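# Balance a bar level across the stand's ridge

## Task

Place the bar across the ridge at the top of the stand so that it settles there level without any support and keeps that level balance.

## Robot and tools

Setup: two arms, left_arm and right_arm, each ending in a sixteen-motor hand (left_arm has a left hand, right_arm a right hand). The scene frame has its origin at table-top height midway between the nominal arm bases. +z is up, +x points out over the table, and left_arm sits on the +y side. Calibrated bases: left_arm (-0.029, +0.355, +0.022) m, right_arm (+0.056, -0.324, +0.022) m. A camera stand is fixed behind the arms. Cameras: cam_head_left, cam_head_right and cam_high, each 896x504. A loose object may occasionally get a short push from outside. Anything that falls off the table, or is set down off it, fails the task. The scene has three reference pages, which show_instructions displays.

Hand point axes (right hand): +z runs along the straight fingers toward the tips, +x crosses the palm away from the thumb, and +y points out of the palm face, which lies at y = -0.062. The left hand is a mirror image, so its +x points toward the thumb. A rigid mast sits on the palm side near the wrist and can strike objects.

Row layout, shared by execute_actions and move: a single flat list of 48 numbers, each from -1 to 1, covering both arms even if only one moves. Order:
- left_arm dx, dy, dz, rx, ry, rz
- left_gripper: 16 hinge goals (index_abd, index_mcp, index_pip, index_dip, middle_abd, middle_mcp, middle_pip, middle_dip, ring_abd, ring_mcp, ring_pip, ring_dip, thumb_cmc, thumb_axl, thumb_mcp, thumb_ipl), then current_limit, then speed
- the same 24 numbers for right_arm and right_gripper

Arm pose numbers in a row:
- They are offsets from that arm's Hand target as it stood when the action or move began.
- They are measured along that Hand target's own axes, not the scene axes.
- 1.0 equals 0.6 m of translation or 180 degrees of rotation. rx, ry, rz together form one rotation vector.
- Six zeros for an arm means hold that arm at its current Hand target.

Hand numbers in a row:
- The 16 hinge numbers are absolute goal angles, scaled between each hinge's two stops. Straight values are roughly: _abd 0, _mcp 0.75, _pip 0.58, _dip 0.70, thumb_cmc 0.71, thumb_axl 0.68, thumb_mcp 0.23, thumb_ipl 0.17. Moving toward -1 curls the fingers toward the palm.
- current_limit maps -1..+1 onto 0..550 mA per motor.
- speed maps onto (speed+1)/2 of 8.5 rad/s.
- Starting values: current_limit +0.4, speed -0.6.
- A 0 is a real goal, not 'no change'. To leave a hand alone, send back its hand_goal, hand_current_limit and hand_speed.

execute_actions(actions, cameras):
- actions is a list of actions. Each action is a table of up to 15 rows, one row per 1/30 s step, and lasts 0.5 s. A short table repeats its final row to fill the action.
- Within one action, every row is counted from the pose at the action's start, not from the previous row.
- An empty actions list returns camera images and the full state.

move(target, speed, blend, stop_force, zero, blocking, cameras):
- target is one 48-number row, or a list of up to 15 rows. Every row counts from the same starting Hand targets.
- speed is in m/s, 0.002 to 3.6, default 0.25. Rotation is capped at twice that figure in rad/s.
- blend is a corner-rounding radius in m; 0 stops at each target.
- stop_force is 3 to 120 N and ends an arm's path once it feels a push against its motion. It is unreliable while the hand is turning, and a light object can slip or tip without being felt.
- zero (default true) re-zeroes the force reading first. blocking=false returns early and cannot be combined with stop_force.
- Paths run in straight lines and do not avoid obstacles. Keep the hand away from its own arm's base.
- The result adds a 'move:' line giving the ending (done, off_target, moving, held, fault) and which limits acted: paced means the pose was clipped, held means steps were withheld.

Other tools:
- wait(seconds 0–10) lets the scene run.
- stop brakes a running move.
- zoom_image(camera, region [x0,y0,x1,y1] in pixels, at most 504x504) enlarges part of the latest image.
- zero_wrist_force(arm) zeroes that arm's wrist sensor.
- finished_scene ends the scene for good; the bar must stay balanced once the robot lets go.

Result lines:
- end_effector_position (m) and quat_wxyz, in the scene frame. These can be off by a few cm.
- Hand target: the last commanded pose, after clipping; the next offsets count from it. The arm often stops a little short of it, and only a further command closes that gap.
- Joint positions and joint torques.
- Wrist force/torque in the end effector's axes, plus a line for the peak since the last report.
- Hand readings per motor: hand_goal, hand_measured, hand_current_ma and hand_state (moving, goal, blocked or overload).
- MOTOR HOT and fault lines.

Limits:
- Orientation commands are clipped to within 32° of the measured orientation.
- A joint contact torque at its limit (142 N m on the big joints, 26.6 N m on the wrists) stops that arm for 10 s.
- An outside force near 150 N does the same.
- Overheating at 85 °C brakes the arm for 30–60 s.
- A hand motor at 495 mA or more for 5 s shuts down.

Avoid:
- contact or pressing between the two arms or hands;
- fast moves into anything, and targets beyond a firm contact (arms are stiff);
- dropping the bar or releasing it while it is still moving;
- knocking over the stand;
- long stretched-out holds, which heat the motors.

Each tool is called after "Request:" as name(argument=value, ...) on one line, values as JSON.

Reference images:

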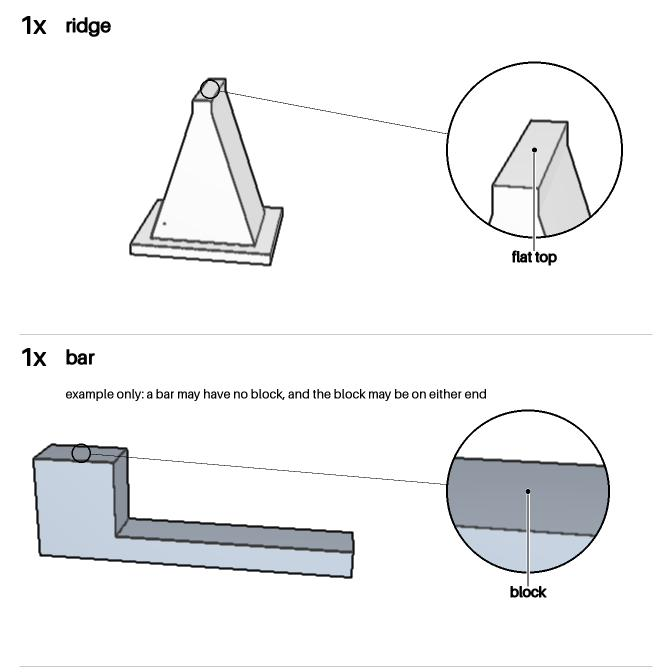

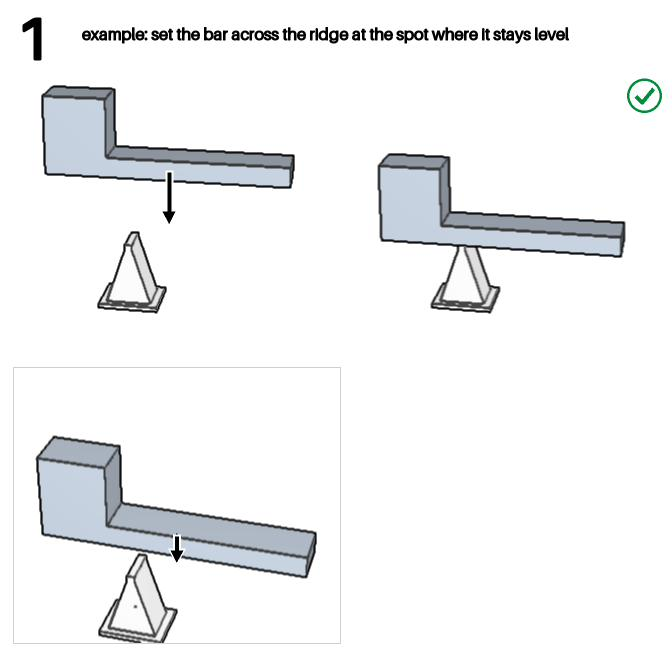

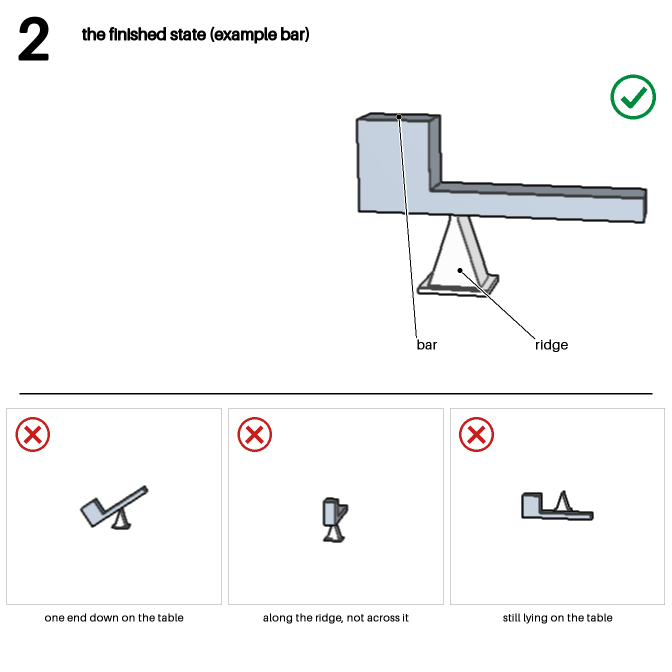

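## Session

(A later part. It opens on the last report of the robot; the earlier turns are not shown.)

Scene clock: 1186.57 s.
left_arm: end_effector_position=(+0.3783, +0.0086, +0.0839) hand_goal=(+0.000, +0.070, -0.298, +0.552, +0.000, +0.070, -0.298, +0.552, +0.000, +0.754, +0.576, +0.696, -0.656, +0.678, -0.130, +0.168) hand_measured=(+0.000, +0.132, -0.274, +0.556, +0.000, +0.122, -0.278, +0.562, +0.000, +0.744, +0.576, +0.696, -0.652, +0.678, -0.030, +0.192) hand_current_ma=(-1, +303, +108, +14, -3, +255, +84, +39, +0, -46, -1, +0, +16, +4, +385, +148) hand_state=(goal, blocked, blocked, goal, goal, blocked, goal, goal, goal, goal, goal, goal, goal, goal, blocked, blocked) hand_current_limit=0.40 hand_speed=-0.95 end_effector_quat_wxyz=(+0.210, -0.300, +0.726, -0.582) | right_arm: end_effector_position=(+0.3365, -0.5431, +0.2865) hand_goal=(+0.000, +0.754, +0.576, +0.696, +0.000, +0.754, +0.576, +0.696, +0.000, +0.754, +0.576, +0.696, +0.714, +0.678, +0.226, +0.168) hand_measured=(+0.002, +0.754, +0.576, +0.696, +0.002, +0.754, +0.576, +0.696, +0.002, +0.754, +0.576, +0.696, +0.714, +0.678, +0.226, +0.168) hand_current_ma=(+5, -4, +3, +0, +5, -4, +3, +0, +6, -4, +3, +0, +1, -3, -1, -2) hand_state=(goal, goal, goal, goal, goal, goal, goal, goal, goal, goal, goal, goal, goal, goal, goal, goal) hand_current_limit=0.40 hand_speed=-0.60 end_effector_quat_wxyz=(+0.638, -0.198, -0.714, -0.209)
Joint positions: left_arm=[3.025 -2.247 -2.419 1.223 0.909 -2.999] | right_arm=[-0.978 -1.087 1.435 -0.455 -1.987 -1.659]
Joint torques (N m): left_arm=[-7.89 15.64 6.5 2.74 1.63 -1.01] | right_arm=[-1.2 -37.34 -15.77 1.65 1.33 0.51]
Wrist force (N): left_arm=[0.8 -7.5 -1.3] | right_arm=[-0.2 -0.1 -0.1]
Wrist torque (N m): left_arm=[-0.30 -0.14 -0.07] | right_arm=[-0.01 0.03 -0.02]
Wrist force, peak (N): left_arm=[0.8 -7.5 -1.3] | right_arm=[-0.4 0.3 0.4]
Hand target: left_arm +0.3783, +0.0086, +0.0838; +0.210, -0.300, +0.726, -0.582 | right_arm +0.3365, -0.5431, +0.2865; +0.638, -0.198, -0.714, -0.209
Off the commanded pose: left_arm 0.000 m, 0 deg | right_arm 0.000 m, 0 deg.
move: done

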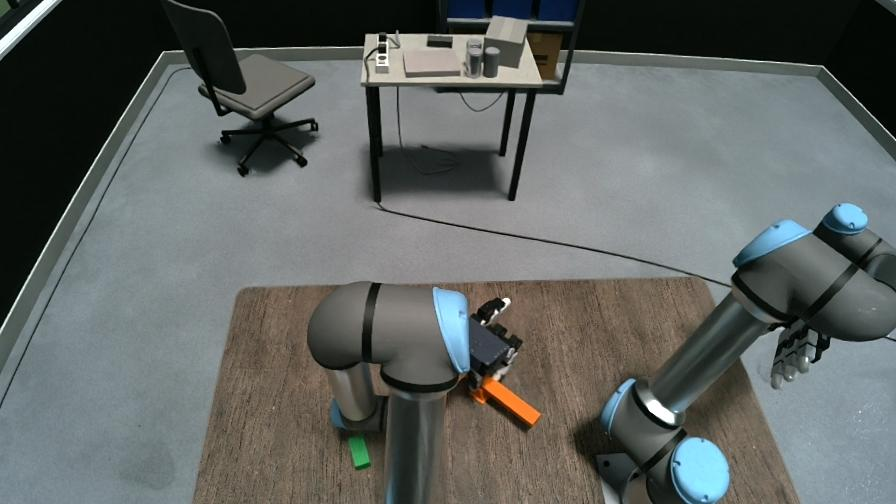

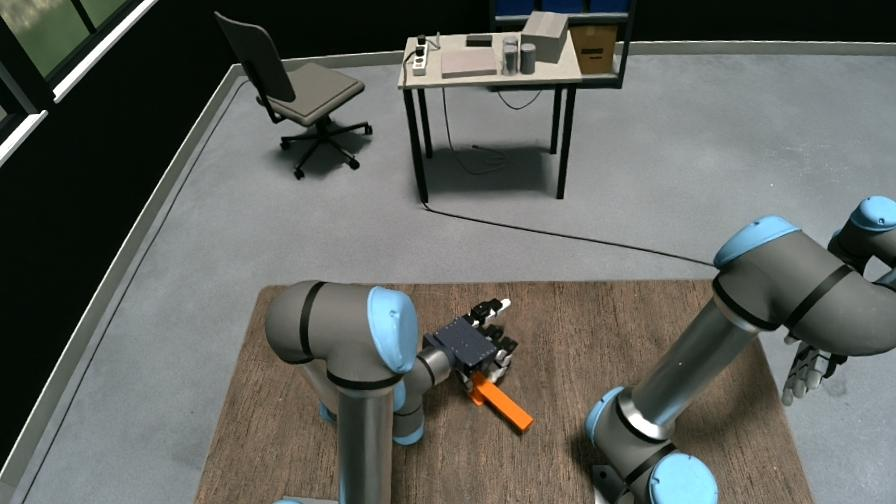

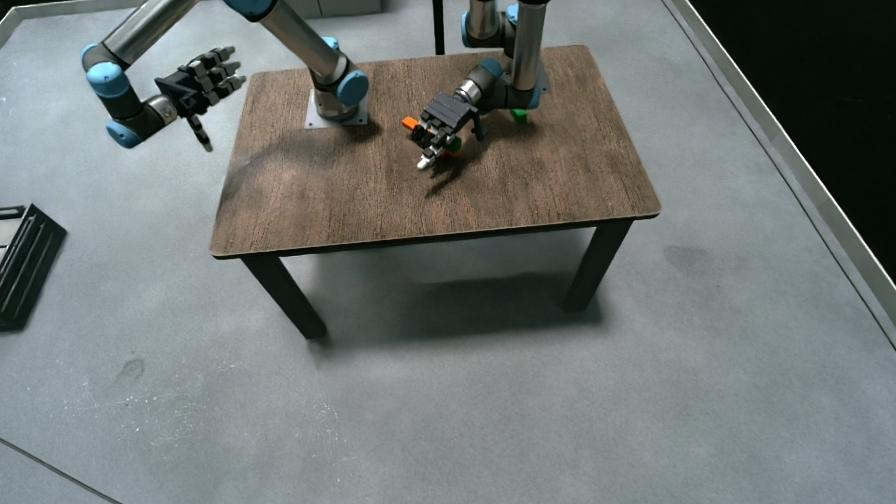

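Request:
move(target=[0,-0.0005,-0.0001,0,0,0,0,0.10,-0.299,0.551,0,0.09,-0.299,0.551,0,0.754,0.576,0.696,-0.657,0.678,-0.08,0.168,0.4,-0.95,0,0,0,0,0,0,0,0.754,0.576,0.696,0,0.754,0.576,0.696,0,0.754,0.576,0.696,0.714,0.678,0.226,0.168,0.4,-0.6], speed=0.01, cameras=[])

Request:
move(target=[0,0,0,0,0,0,0,0.14,-0.299,0.551,0,0.13,-0.299,0.551,0,0.754,0.576,0.696,-0.657,0.678,-0.045,0.168,0.4,-0.97,0,0,0,0,0,0,0,0.754,0.576,0.696,0,0.754,0.576,0.696,0,0.754,0.576,0.696,0.714,0.678,0.226,0.168,0.4,-0.6], speed=0.01, cameras=[])

Request:
move(target=[0,0.0003,0.0001,0,0,0,0,0.155,-0.299,0.551,0,0.145,-0.299,0.551,0,0.754,0.576,0.696,-0.657,0.678,-0.03,0.168,0.4,-0.98,0,0,0,0,0,0,0,0.754,0.576,0.696,0,0.754,0.576,0.696,0,0.754,0.576,0.696,0.714,0.678,0.226,0.168,0.4,-0.6], speed=0.01, cameras=["all"])

Request:
zoom_image(camera="cam_head_right", region=[450, 350, 540, 440])

Request:
zoom_image(camera="cam_high", region=[400, 90, 480, 170])

Scene clock: 1200.30 s.
left_arm: end_effector_position=(+0.3783, +0.0086, +0.0841) hand_goal=(+0.000, +0.100, -0.298, +0.552, +0.000, +0.090, -0.298, +0.552, +0.000, +0.754, +0.576, +0.696, -0.656, +0.678, -0.080, +0.168) hand_measured=(+0.000, +0.134, -0.274, +0.556, +0.000, +0.122, -0.278, +0.562, +0.000, +0.744, +0.576, +0.696, -0.652, +0.678, -0.030, +0.192) hand_current_ma=(-1, +159, +105, +21, -3, +153, +84, +39, +0, -46, -1, +0, +15, +4, +306, +148) hand_state=(goal, blocked, blocked, goal, goal, blocked, goal, goal, goal, goal, goal, goal, goal, goal, blocked, blocked) hand_current_limit=0.40 hand_speed=-0.95 end_effector_quat_wxyz=(+0.210, -0.300, +0.726, -0.582) | right_arm: end_effector_position=(+0.3365, -0.5431, +0.2865) hand_goal=(+0.000, +0.754, +0.576, +0.696, +0.000, +0.754, +0.576, +0.696, +0.000, +0.754, +0.576, +0.696, +0.714, +0.678, +0.226, +0.168) hand_measured=(+0.002, +0.754, +0.576, +0.696, +0.002, +0.754, +0.576, +0.696, +0.002, +0.754, +0.576, +0.696, +0.714, +0.678, +0.226, +0.168) hand_current_ma=(+5, -4, +3, +0, +5, -4, +3, +0, +6, -4, +3, +0, +1, -3, -1, -2) hand_state=(goal, goal, goal, goal, goal, goal, goal, goal, goal, goal, goal, goal, goal, goal, goal, goal) hand_current_limit=0.40 hand_speed=-0.60 end_effector_quat_wxyz=(+0.638, -0.198, -0.714, -0.209)
Joint positions: left_arm=[3.025 -2.246 -2.42 1.222 0.909 -2.999] | right_arm=[-0.978 -1.087 1.435 -0.455 -1.987 -1.659]
Joint torques (N m): left_arm=[-5.25 41.49 -5.55 0.4 1.19 0.69] | right_arm=[-0.71 -37.35 -16.03 1.74 1.44 0.66]
Wrist force (N): left_arm=[0.9 1.0 -1.1] | right_arm=[-0.1 0.1 0.1]
Wrist torque (N m): left_arm=[0.15 -0.12 -0.06] | right_arm=[0.00 0.01 -0.01]
Wrist force, peak (N): left_arm=[0.7 -8.4 -1.4] | right_arm=[0.1 0.5 0.1]
Hand target: left_arm +0.3783, +0.0086, +0.0841; +0.210, -0.300, +0.726, -0.582 | right_arm +0.3365, -0.5431, +0.2865; +0.638, -0.198, -0.714, -0.209
Off the commanded pose: left_arm 0.000 m, 0 deg | right_arm 0.000 m, 0 deg.
move: done
No camera images: "cameras" was empty.

Scene clock: 1200.87 s.
left_arm: end_effector_position=(+0.3783, +0.0086, +0.0841) hand_goal=(+0.000, +0.140, -0.298, +0.552, +0.000, +0.130, -0.298, +0.552, +0.000, +0.754, +0.576, +0.696, -0.656, +0.678, -0.044, +0.168) hand_measured=(+0.000, +0.142, -0.278, +0.558, +0.000, +0.132, -0.284, +0.560, +0.000, +0.744, +0.576, +0.696, -0.652, +0.678, -0.028, +0.190) hand_current_ma=(-1, +9, +87, +22, -3, +10, +65, +38, +0, -46, -1, +0, +13, +4, +94, +135) hand_state=(goal, goal, goal, goal, goal, goal, goal, goal, goal, goal, goal, goal, goal, goal, goal, blocked) hand_current_limit=0.40 hand_speed=-0.97 end_effector_quat_wxyz=(+0.210, -0.300, +0.726, -0.582) | right_arm: end_effector_position=(+0.3365, -0.5431, +0.2865) hand_goal=(+0.000, +0.754, +0.576, +0.696, +0.000, +0.754, +0.576, +0.696, +0.000, +0.754, +0.576, +0.696, +0.714, +0.678, +0.226, +0.168) hand_measured=(+0.002, +0.754, +0.576, +0.696, +0.002, +0.754, +0.576, +0.696, +0.002, +0.754, +0.576, +0.696, +0.714, +0.678, +0.226, +0.168) hand_current_ma=(+5, -4, +3, +0, +5, -4, +3, +0, +6, -4, +3, +0, +1, -3, -1, -2) hand_state=(goal, goal, goal, goal, goal, goal, goal, goal, goal, goal, goal, goal, goal, goal, goal, goal) hand_current_limit=0.40 hand_speed=-0.60 end_effector_quat_wxyz=(+0.638, -0.198, -0.714, -0.209)
Joint positions: left_arm=[3.025 -2.246 -2.42 1.222 0.909 -2.999] | right_arm=[-0.978 -1.087 1.435 -0.455 -1.987 -1.659]
Joint torques (N m): left_arm=[-2.94 42.46 -5.1 0.74 0.78 0.69] | right_arm=[-1 -36.46 -15.68 1.8 1.31 0.76]
Wrist force (N): left_arm=[0.3 2.7 -0.7] | right_arm=[0.3 0.1 0.0]
Wrist torque (N m): left_arm=[0.25 -0.07 -0.05] | right_arm=[0.01 -0.04 0.03]
Wrist force, peak (N): left_arm=[0.6 2.8 -1.2] | right_arm=[-0.2 0.2 0.3]
Hand target: left_arm +0.3783, +0.0086, +0.0841; +0.210, -0.300, +0.726, -0.582 | right_arm +0.3365, -0.5431, +0.2865; +0.638, -0.198, -0.714, -0.209
Off the commanded pose: left_arm 0.000 m, 0 deg | right_arm 0.000 m, 0 deg.
move: done
No camera images: "cameras" was empty.

Scene clock: 1201.57 s.
left_arm: end_effector_position=(+0.3783, +0.0086, +0.0840) hand_goal=(+0.000, +0.156, -0.298, +0.552, +0.000, +0.146, -0.298, +0.552, +0.000, +0.754, +0.576, +0.696, -0.656, +0.678, -0.030, +0.168) hand_measured=(+0.000, +0.152, -0.290, +0.556, +0.000, +0.142, -0.292, +0.556, +0.000, +0.744, +0.576, +0.696, -0.652, +0.678, -0.022, +0.180) hand_current_ma=(-1, -16, +29, +16, -3, -20, +29, +18, +0, -46, -1, +0, +13, +4, +42, +71) hand_state=(goal, goal, goal, goal, goal, goal, goal, goal, goal, goal, goal, goal, goal, goal, goal, goal) hand_current_limit=0.40 hand_speed=-0.98 end_effector_quat_wxyz=(+0.210, -0.300, +0.726, -0.582) | right_arm: end_effector_position=(+0.3365, -0.5431, +0.2865) hand_goal=(+0.000, +0.754, +0.576, +0.696, +0.000, +0.754, +0.576, +0.696, +0.000, +0.754, +0.576, +0.696, +0.714, +0.678, +0.226, +0.168) hand_measured=(+0.002, +0.754, +0.576, +0.696, +0.002, +0.754, +0.576, +0.696, +0.002, +0.754, +0.576, +0.696, +0.714, +0.678, +0.226, +0.168) hand_current_ma=(+5, -4, +3, +0, +5, -4, +3, +0, +6, -4, +3, +0, +1, -3, -1, -2) hand_state=(goal, goal, goal, goal, goal, goal, goal, goal, goal, goal, goal, goal, goal, goal, goal, goal) hand_current_limit=0.40 hand_speed=-0.60 end_effector_quat_wxyz=(+0.638, -0.198, -0.714, -0.209)
Joint positions: left_arm=[3.025 -2.246 -2.419 1.222 0.909 -2.999] | right_arm=[-0.978 -1.087 1.435 -0.455 -1.987 -1.659]
Joint torques (N m): left_arm=[-8.16 19.07 9.35 3.67 1.78 -0.12] | right_arm=[-1.31 -36.47 -16.06 2.08 1.33 0.64]
Wrist force (N): left_arm=[0.4 0.7 -1.1] | right_arm=[-0.1 0.1 0.1]
Wrist torque (N m): left_arm=[0.10 -0.08 -0.04] | right_arm=[0.01 0.01 0.00]
Wrist force, peak (N): left_arm=[0.9 2.5 -1.0] | right_arm=[-0.1 0.3 -0.1]
Hand target: left_arm +0.3783, +0.0086, +0.0840; +0.210, -0.300, +0.726, -0.582 | right_arm +0.3365, -0.5431, +0.2865; +0.638, -0.198, -0.714, -0.209
Off the commanded pose: left_arm 0.000 m, 0 deg | right_arm 0.000 m, 0 deg.
move: done

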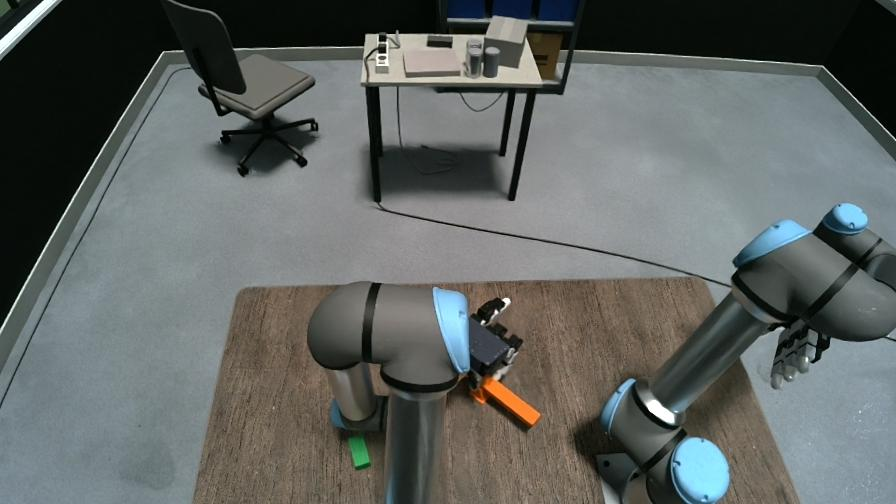

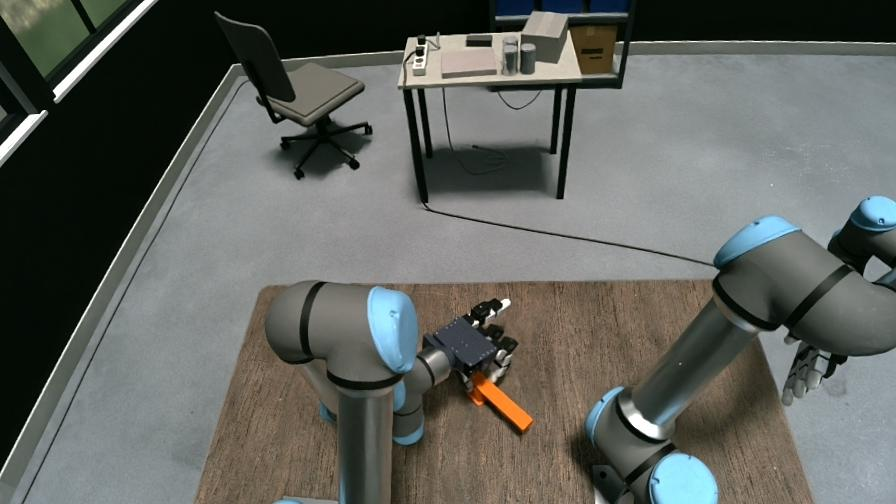

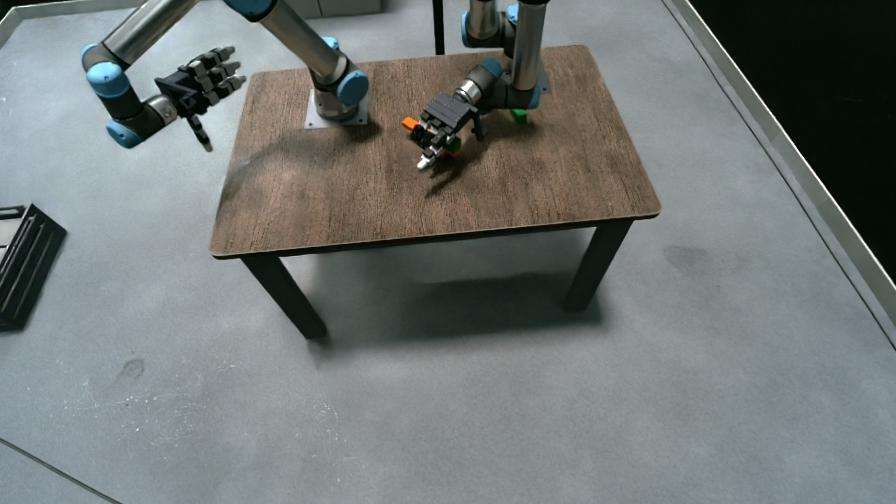

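Scaled by 5.600 from the camera's 896x504 image, which has a finer 1280x720 frame.

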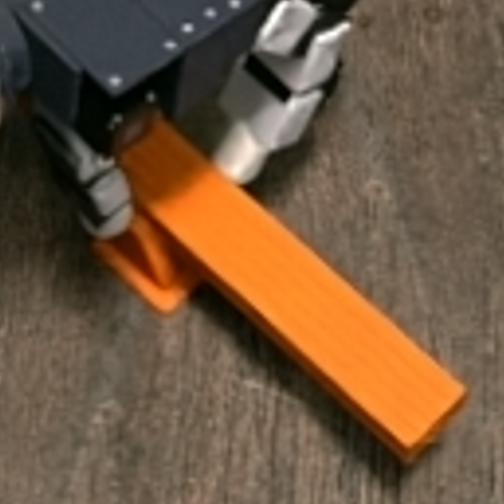

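Scaled by 6.300 from the camera's 896x504 image, which has a finer 1280x720 frame.

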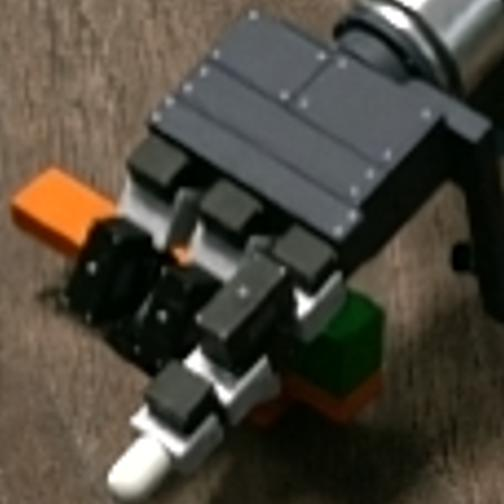

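Request:
move(target=[0,0,0,0,0,0,0,0.175,-0.299,0.551,0,0.165,-0.299,0.551,0,0.754,0.576,0.696,-0.657,0.678,-0.012,0.168,0.4,-0.985,0,0,0,0,0,0,0,0.754,0.576,0.696,0,0.754,0.576,0.696,0,0.754,0.576,0.696,0.714,0.678,0.226,0.168,0.4,-0.6], speed=0.01, cameras=[])

Request:
move(target=[0,0,0,0,0,0,0,0.205,-0.299,0.551,0,0.195,-0.299,0.551,0,0.754,0.576,0.696,-0.657,0.678,0.015,0.168,0.4,-0.985,0,0,0,0,0,0,0,0.754,0.576,0.696,0,0.754,0.576,0.696,0,0.754,0.576,0.696,0.714,0.678,0.226,0.168,0.4,-0.6], speed=0.01, cameras=["cam_head_right","cam_high"])

Request:
zoom_image(camera="cam_head_right", region=[450, 350, 540, 440])

Request:
zoom_image(camera="cam_high", region=[400, 90, 480, 170])

Request:
wait(seconds=2, cameras=["cam_head_right"])

Request:
zoom_image(camera="cam_head_right", region=[450, 350, 540, 440])

Scene clock: 1213.40 s.
left_arm: end_effector_position=(+0.3783, +0.0086, +0.0840) hand_goal=(+0.000, +0.176, -0.298, +0.552, +0.000, +0.166, -0.298, +0.552, +0.000, +0.754, +0.576, +0.696, -0.656, +0.678, -0.012, +0.168) hand_measured=(+0.000, +0.164, -0.292, +0.556, +0.000, +0.154, -0.294, +0.556, +0.000, +0.744, +0.576, +0.696, -0.652, +0.678, -0.014, +0.170) hand_current_ma=(-1, -51, +21, +15, -3, -52, +20, +15, +0, -46, -1, +0, +12, +4, -8, +14) hand_state=(goal, goal, goal, goal, goal, goal, goal, goal, goal, goal, goal, goal, goal, goal, goal, goal) hand_current_limit=0.40 hand_speed=-0.98 end_effector_quat_wxyz=(+0.210, -0.300, +0.726, -0.582) | right_arm: end_effector_position=(+0.3365, -0.5431, +0.2865) hand_goal=(+0.000, +0.754, +0.576, +0.696, +0.000, +0.754, +0.576, +0.696, +0.000, +0.754, +0.576, +0.696, +0.714, +0.678, +0.226, +0.168) hand_measured=(+0.002, +0.754, +0.576, +0.696, +0.002, +0.754, +0.576, +0.696, +0.002, +0.754, +0.576, +0.696, +0.714, +0.678, +0.226, +0.168) hand_current_ma=(+5, -4, +3, +0, +5, -4, +3, +0, +6, -4, +3, +0, +1, -3, -1, -2) hand_state=(goal, goal, goal, goal, goal, goal, goal, goal, goal, goal, goal, goal, goal, goal, goal, goal) hand_current_limit=0.40 hand_speed=-0.60 end_effector_quat_wxyz=(+0.638, -0.198, -0.714, -0.209)
Joint positions: left_arm=[3.025 -2.246 -2.419 1.222 0.909 -2.999] | right_arm=[-0.978 -1.087 1.435 -0.455 -1.987 -1.659]
Joint torques (N m): left_arm=[-8.6 19.08 9.67 3.76 1.54 -1.29] | right_arm=[-0.38 -37.03 -16.32 1.81 1.35 0.88]
Wrist force (N): left_arm=[0.4 2.0 -0.6] | right_arm=[0.0 0.0 -0.2]
Wrist torque (N m): left_arm=[0.21 -0.08 -0.05] | right_arm=[0.01 0.00 0.01]
Wrist force, peak (N): left_arm=[0.8 1.8 -1.6] | right_arm=[-0.1 0.5 -0.4]
Hand target: left_arm +0.3783, +0.0086, +0.0840; +0.210, -0.300, +0.726, -0.582 | right_arm +0.3365, -0.5431, +0.2865; +0.638, -0.198, -0.714, -0.209
Off the commanded pose: left_arm 0.000 m, 0 deg | right_arm 0.000 m, 0 deg.
move: done
No camera images: "cameras" was empty.

Scene clock: 1214.20 s.
left_arm: end_effector_position=(+0.3783, +0.0086, +0.0840) hand_goal=(+0.000, +0.206, -0.298, +0.552, +0.000, +0.196, -0.298, +0.552, +0.000, +0.754, +0.576, +0.696, -0.656, +0.678, +0.016, +0.168) hand_measured=(+0.000, +0.194, -0.294, +0.556, +0.000, +0.184, -0.294, +0.556, +0.000, +0.744, +0.576, +0.696, -0.652, +0.678, +0.014, +0.170) hand_current_ma=(-1, -54, +20, +15, -3, -55, +19, +15, +0, -46, -1, +0, +12, +4, -9, +14) hand_state=(goal, goal, goal, goal, goal, goal, goal, goal, goal, goal, goal, goal, goal, goal, goal, goal) hand_current_limit=0.40 hand_speed=-0.98 end_effector_quat_wxyz=(+0.210, -0.300, +0.726, -0.582) | right_arm: end_effector_position=(+0.3365, -0.5431, +0.2865) hand_goal=(+0.000, +0.754, +0.576, +0.696, +0.000, +0.754, +0.576, +0.696, +0.000, +0.754, +0.576, +0.696, +0.714, +0.678, +0.226, +0.168) hand_measured=(+0.002, +0.754, +0.576, +0.696, +0.002, +0.754, +0.576, +0.696, +0.002, +0.754, +0.576, +0.696, +0.714, +0.678, +0.226, +0.168) hand_current_ma=(+5, -4, +3, +0, +5, -4, +3, +0, +6, -4, +3, +0, +1, -3, -1, -2) hand_state=(goal, goal, goal, goal, goal, goal, goal, goal, goal, goal, goal, goal, goal, goal, goal, goal) hand_current_limit=0.40 hand_speed=-0.60 end_effector_quat_wxyz=(+0.638, -0.198, -0.714, -0.209)
Joint positions: left_arm=[3.025 -2.246 -2.419 1.222 0.909 -2.999] | right_arm=[-0.978 -1.087 1.435 -0.455 -1.987 -1.659]
Joint torques (N m): left_arm=[-7.92 19.63 8.49 3.82 1.63 -1.13] | right_arm=[-1 -37.11 -16.46 1.9 1.41 0.64]
Wrist force (N): left_arm=[0.3 2.1 -0.6] | right_arm=[-0.2 0.0 0.0]
Wrist torque (N m): left_arm=[0.23 -0.07 -0.06] | right_arm=[0.00 0.02 -0.02]
Wrist force, peak (N): left_arm=[0.5 2.4 -1.0] | right_arm=[-0.4 0.5 -0.2]
Hand target: left_arm +0.3783, +0.0086, +0.0840; +0.210, -0.300, +0.726, -0.582 | right_arm +0.3365, -0.5431, +0.2865; +0.638, -0.198, -0.714, -0.209
Off the commanded pose: left_arm 0.000 m, 0 deg | right_arm 0.000 m, 0 deg.
move: done
Images, in order (width x height): cam_head_right 896x504, cam_high 896x504.

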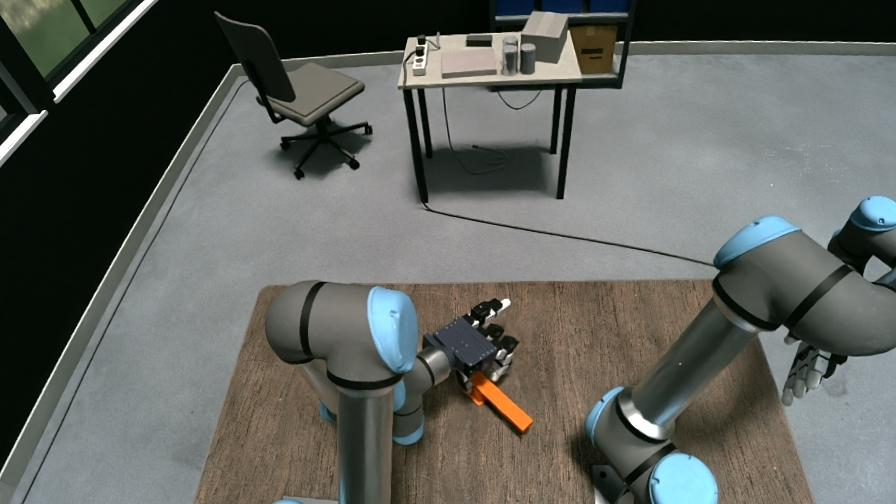

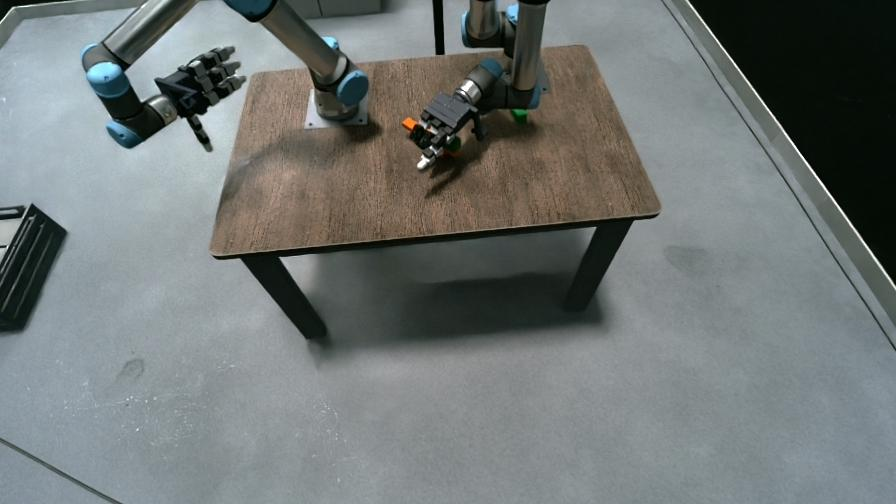

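Scaled by 5.600 from the camera's 896x504 image, which has a finer 1280x720 frame.

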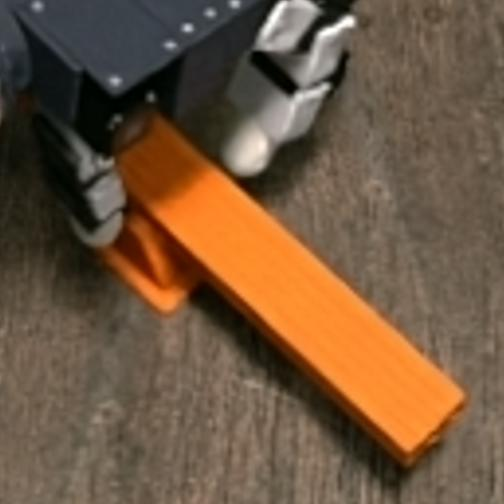

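Scaled by 6.300 from the camera's 896x504 image, which has a finer 1280x720 frame.

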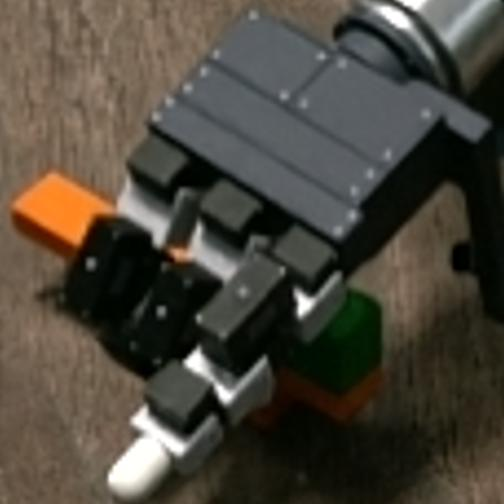

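Scene clock: 1216.20 s.
left_arm: end_effector_position=(+0.3783, +0.0086, +0.0840) hand_goal=(+0.000, +0.206, -0.298, +0.552, +0.000, +0.196, -0.298, +0.552, +0.000, +0.754, +0.576, +0.696, -0.656, +0.678, +0.016, +0.168) hand_measured=(+0.000, +0.194, -0.294, +0.556, +0.000, +0.184, -0.294, +0.556, +0.000, +0.744, +0.576, +0.696, -0.652, +0.678, +0.014, +0.170) hand_current_ma=(-1, -54, +20, +15, -3, -55, +19, +15, +0, -46, -1, +0, +12, +4, -9, +14) hand_state=(goal, goal, goal, goal, goal, goal, goal, goal, goal, goal, goal, goal, goal, goal, goal, goal) hand_current_limit=0.40 hand_speed=-0.98 end_effector_quat_wxyz=(+0.210, -0.300, +0.726, -0.582) | right_arm: end_effector_position=(+0.3365, -0.5431, +0.2865) hand_goal=(+0.000, +0.754, +0.576, +0.696, +0.000, +0.754, +0.576, +0.696, +0.000, +0.754, +0.576, +0.696, +0.714, +0.678, +0.226, +0.168) hand_measured=(+0.002, +0.754, +0.576, +0.696, +0.002, +0.754, +0.576, +0.696, +0.002, +0.754, +0.576, +0.696, +0.714, +0.678, +0.226, +0.168) hand_current_ma=(+5, -4, +3, +0, +5, -4, +3, +0, +6, -4, +3, +0, +1, -3, -1, -2) hand_state=(goal, goal, goal, goal, goal, goal, goal, goal, goal, goal, goal, goal, goal, goal, goal, goal) hand_current_limit=0.40 hand_speed=-0.60 end_effector_quat_wxyz=(+0.638, -0.198, -0.714, -0.209)
Joint positions: left_arm=[3.025 -2.246 -2.419 1.222 0.909 -2.999] | right_arm=[-0.978 -1.087 1.435 -0.455 -1.987 -1.659]
Joint torques (N m): left_arm=[-7.57 21.83 8.79 3.7 1.65 -1.18] | right_arm=[-1.72 -36.43 -15.91 1.62 1.2 0.61]
Wrist force (N): left_arm=[0.5 2.0 -0.5] | right_arm=[0.2 -0.3 -0.1]
Wrist torque (N m): left_arm=[0.20 -0.09 -0.05] | right_arm=[-0.03 -0.02 0.01]
Wrist force, peak (N): left_arm=[0.8 2.2 -1.1] | right_arm=[-0.2 0.4 0.2]
Hand target: left_arm +0.3783, +0.0086, +0.0840; +0.210, -0.300, +0.726, -0.582 | right_arm +0.3365, -0.5431, +0.2865; +0.638, -0.198, -0.714, -0.209
Off the commanded pose: left_arm 0.000 m, 0 deg | right_arm 0.000 m, 0 deg.
wait: 2.00 s; at rest by 0.17 s
Images, in order (width x height): cam_head_right 896x504.

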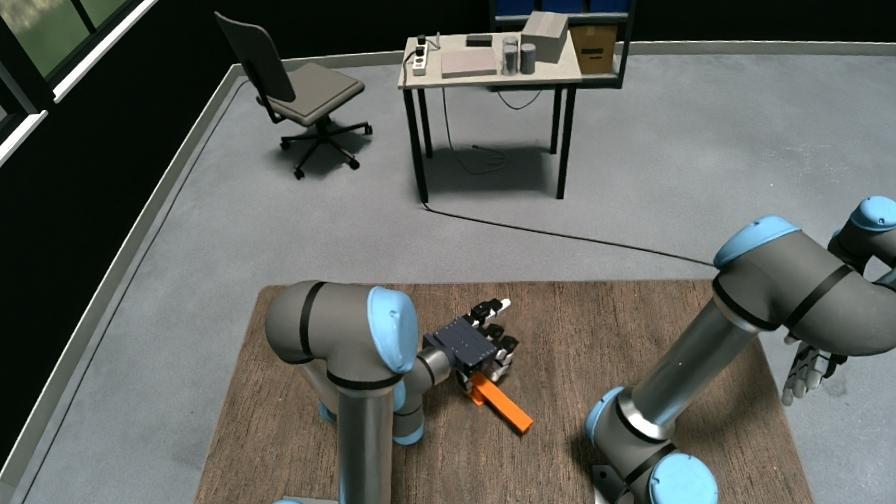

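Scaled by 5.600 from the camera's 896x504 image, which has a finer 1280x720 frame.

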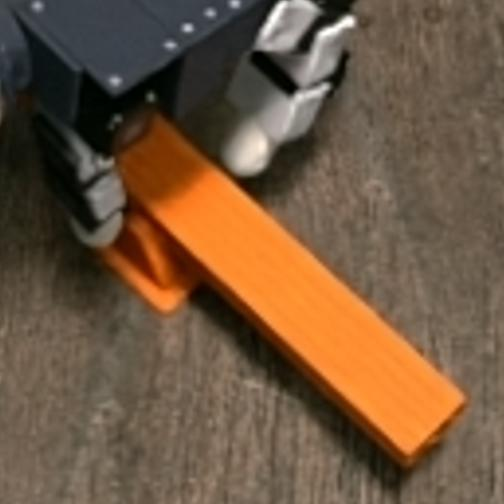

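Request:
move(target=[0,0,0,0,0,0,0,0.25,-0.299,0.551,0,0.24,-0.299,0.551,0,0.754,0.576,0.696,-0.657,0.678,0.05,0.168,0.4,-0.985,0,0,0,0,0,0,0,0.754,0.576,0.696,0,0.754,0.576,0.696,0,0.754,0.576,0.696,0.714,0.678,0.226,0.168,0.4,-0.6], speed=0.01, cameras=["cam_head_right","cam_high"])

Request:
zoom_image(camera="cam_head_right", region=[450, 350, 540, 440])

Request:
move(target=[0,0,0,0,0,0,0,0.36,-0.299,0.551,0,0.36,-0.299,0.551,0,0.754,0.576,0.696,-0.657,0.678,0.10,0.168,0.4,-0.95,0,0,0,0,0,0,0,0.754,0.576,0.696,0,0.754,0.576,0.696,0,0.754,0.576,0.696,0.714,0.678,0.226,0.168,0.4,-0.6], speed=0.01, cameras=["all"])

Request:
zoom_image(camera="cam_head_right", region=[450, 350, 540, 440])

Request:
zoom_image(camera="cam_high", region=[400, 90, 480, 170])

Scene clock: 1228.93 s.
left_arm: end_effector_position=(+0.3783, +0.0086, +0.0840) hand_goal=(+0.000, +0.250, -0.298, +0.552, +0.000, +0.240, -0.298, +0.552, +0.000, +0.754, +0.576, +0.696, -0.656, +0.678, +0.050, +0.168) hand_measured=(+0.000, +0.238, -0.294, +0.556, +0.000, +0.228, -0.294, +0.556, +0.000, +0.744, +0.576, +0.696, -0.652, +0.678, +0.048, +0.170) hand_current_ma=(-1, -58, +19, +15, -3, -60, +18, +15, +0, -46, -1, +0, +12, +4, -10, +13) hand_state=(goal, goal, goal, goal, goal, goal, goal, goal, goal, goal, goal, goal, goal, goal, goal, goal) hand_current_limit=0.40 hand_speed=-0.98 end_effector_quat_wxyz=(+0.210, -0.300, +0.726, -0.582) | right_arm: end_effector_position=(+0.3365, -0.5431, +0.2865) hand_goal=(+0.000, +0.754, +0.576, +0.696, +0.000, +0.754, +0.576, +0.696, +0.000, +0.754, +0.576, +0.696, +0.714, +0.678, +0.226, +0.168) hand_measured=(+0.002, +0.754, +0.576, +0.696, +0.002, +0.754, +0.576, +0.696, +0.002, +0.754, +0.576, +0.696, +0.714, +0.678, +0.226, +0.168) hand_current_ma=(+5, -4, +3, +0, +5, -4, +3, +0, +6, -4, +3, +0, +1, -3, -1, -2) hand_state=(goal, goal, goal, goal, goal, goal, goal, goal, goal, goal, goal, goal, goal, goal, goal, goal) hand_current_limit=0.40 hand_speed=-0.60 end_effector_quat_wxyz=(+0.638, -0.198, -0.714, -0.209)
Joint positions: left_arm=[3.025 -2.246 -2.419 1.222 0.909 -2.999] | right_arm=[-0.978 -1.087 1.435 -0.455 -1.987 -1.659]
Joint torques (N m): left_arm=[-5.64 25.29 9.1 3.82 1.54 -1.15] | right_arm=[-0.4 -36.62 -15.5 1.89 1.65 0.58]
Wrist force (N): left_arm=[0.6 2.2 -0.9] | right_arm=[0.1 0.2 0.2]
Wrist torque (N m): left_arm=[0.27 -0.12 -0.04] | right_arm=[0.01 -0.02 0.01]
Wrist force, peak (N): left_arm=[0.8 2.4 -0.7] | right_arm=[0.0 0.2 0.5]
Hand target: left_arm +0.3783, +0.0086, +0.0840; +0.210, -0.300, +0.726, -0.582 | right_arm +0.3365, -0.5431, +0.2865; +0.638, -0.198, -0.714, -0.209
Off the commanded pose: left_arm 0.000 m, 0 deg | right_arm 0.000 m, 0 deg.
move: done
Images, in order (width x height): cam_head_right 896x504, cam_high 896x504.

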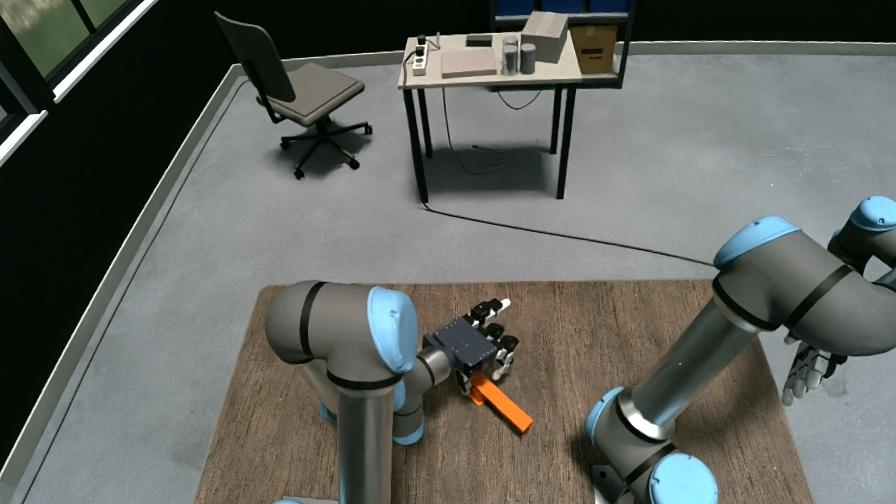

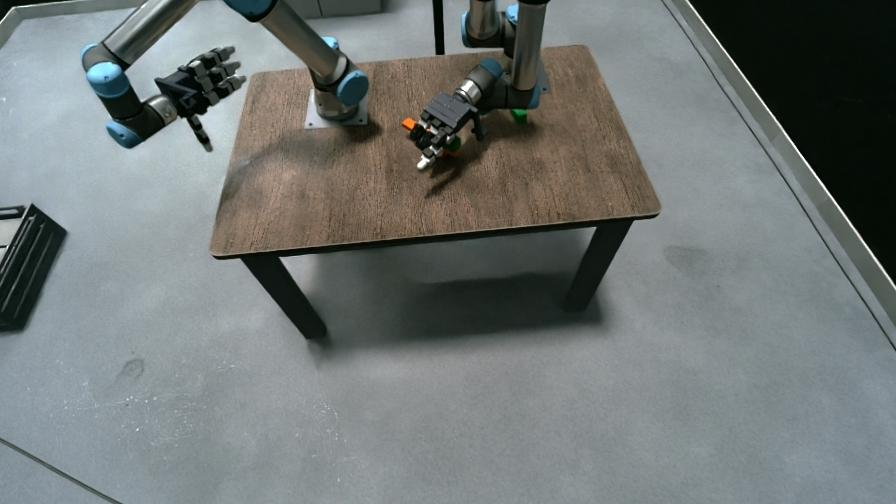

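Scaled by 5.600 from the camera's 896x504 image, which has a finer 1280x720 frame.

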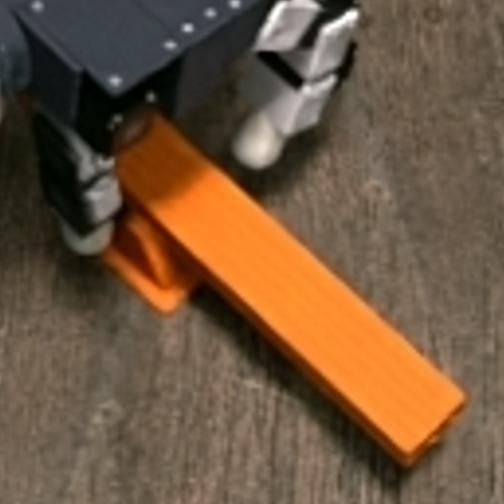

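Scene clock: 1229.90 s.
left_arm: end_effector_position=(+0.3783, +0.0086, +0.0840) hand_goal=(+0.000, +0.360, -0.298, +0.552, +0.000, +0.360, -0.298, +0.552, +0.000, +0.754, +0.576, +0.696, -0.656, +0.678, +0.100, +0.168) hand_measured=(+0.000, +0.346, -0.294, +0.556, +0.000, +0.344, -0.294, +0.556, +0.000, +0.744, +0.576, +0.696, -0.652, +0.678, +0.098, +0.170) hand_current_ma=(-1, -67, +16, +14, -3, -71, +14, +14, +0, -46, -1, +0, +12, +4, -12, +12) hand_state=(goal, goal, goal, goal, goal, goal, goal, goal, goal, goal, goal, goal, goal, goal, goal, goal) hand_current_limit=0.40 hand_speed=-0.95 end_effector_quat_wxyz=(+0.210, -0.300, +0.726, -0.582) | right_arm: end_effector_position=(+0.3365, -0.5431, +0.2865) hand_goal=(+0.000, +0.754, +0.576, +0.696, +0.000, +0.754, +0.576, +0.696, +0.000, +0.754, +0.576, +0.696, +0.714, +0.678, +0.226, +0.168) hand_measured=(+0.002, +0.754, +0.576, +0.696, +0.002, +0.754, +0.576, +0.696, +0.002, +0.754, +0.576, +0.696, +0.714, +0.678, +0.226, +0.168) hand_current_ma=(+5, -4, +3, +0, +5, -4, +3, +0, +6, -4, +3, +0, +1, -3, -1, -2) hand_state=(goal, goal, goal, goal, goal, goal, goal, goal, goal, goal, goal, goal, goal, goal, goal, goal) hand_current_limit=0.40 hand_speed=-0.60 end_effector_quat_wxyz=(+0.638, -0.198, -0.714, -0.209)
Joint positions: left_arm=[3.025 -2.246 -2.419 1.222 0.909 -2.999] | right_arm=[-0.978 -1.087 1.435 -0.455 -1.987 -1.659]
Joint torques (N m): left_arm=[-5.27 25.69 8.86 3.74 1.65 -1.22] | right_arm=[-1.25 -35.81 -15.02 1.75 1.48 0.83]
Wrist force (N): left_arm=[0.3 1.9 -0.4] | right_arm=[-0.3 0.1 0.2]
Wrist torque (N m): left_arm=[0.16 -0.07 -0.06] | right_arm=[0.00 0.03 -0.02]
Wrist force, peak (N): left_arm=[0.2 2.3 -1.1] | right_arm=[-0.2 0.4 0.4]
Hand target: left_arm +0.3783, +0.0086, +0.0840; +0.210, -0.300, +0.726, -0.582 | right_arm +0.3365, -0.5431, +0.2865; +0.638, -0.198, -0.714, -0.209
Off the commanded pose: left_arm 0.000 m, 0 deg | right_arm 0.000 m, 0 deg.
move: done

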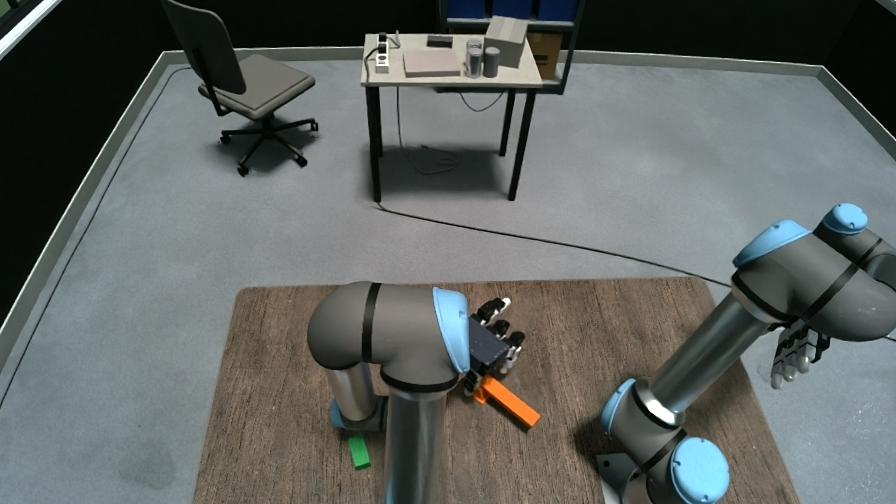

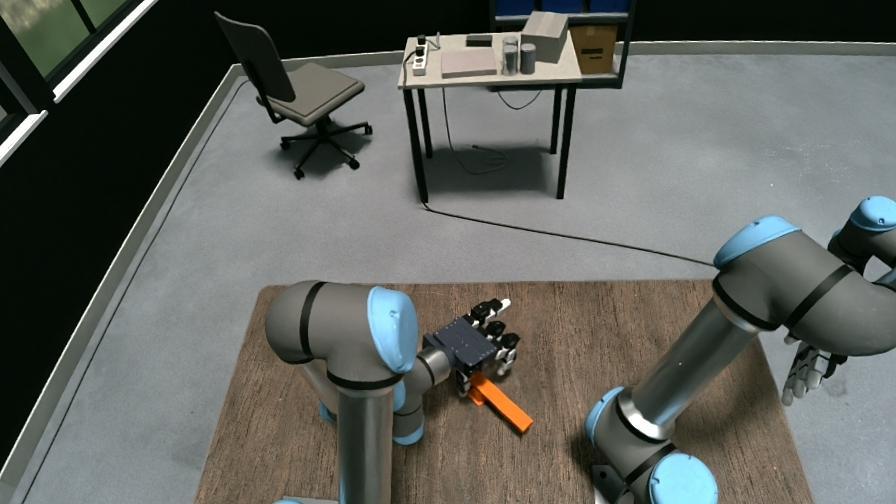

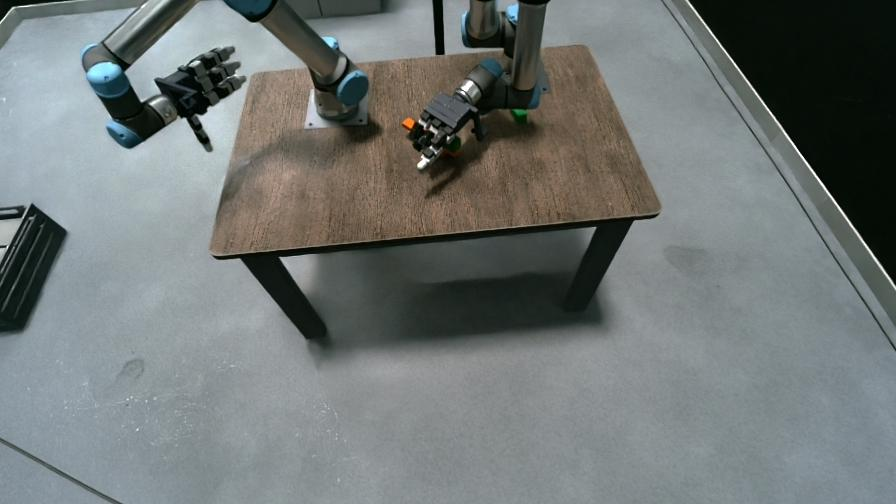

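Scaled by 5.600 from the camera's 896x504 image, which has a finer 1280x720 frame.

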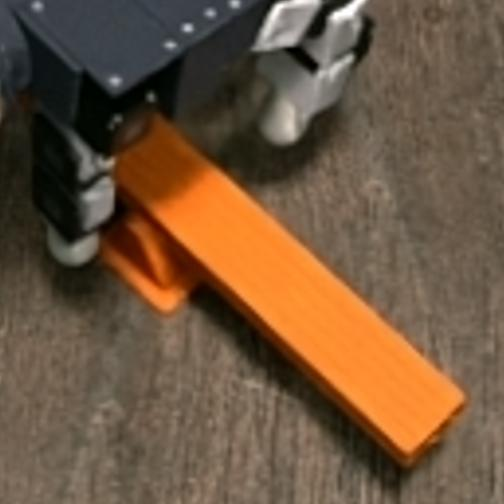

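Scaled by 6.300 from the camera's 896x504 image, which has a finer 1280x720 frame.

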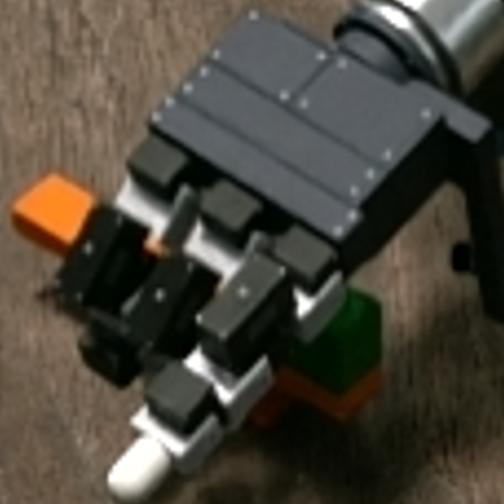

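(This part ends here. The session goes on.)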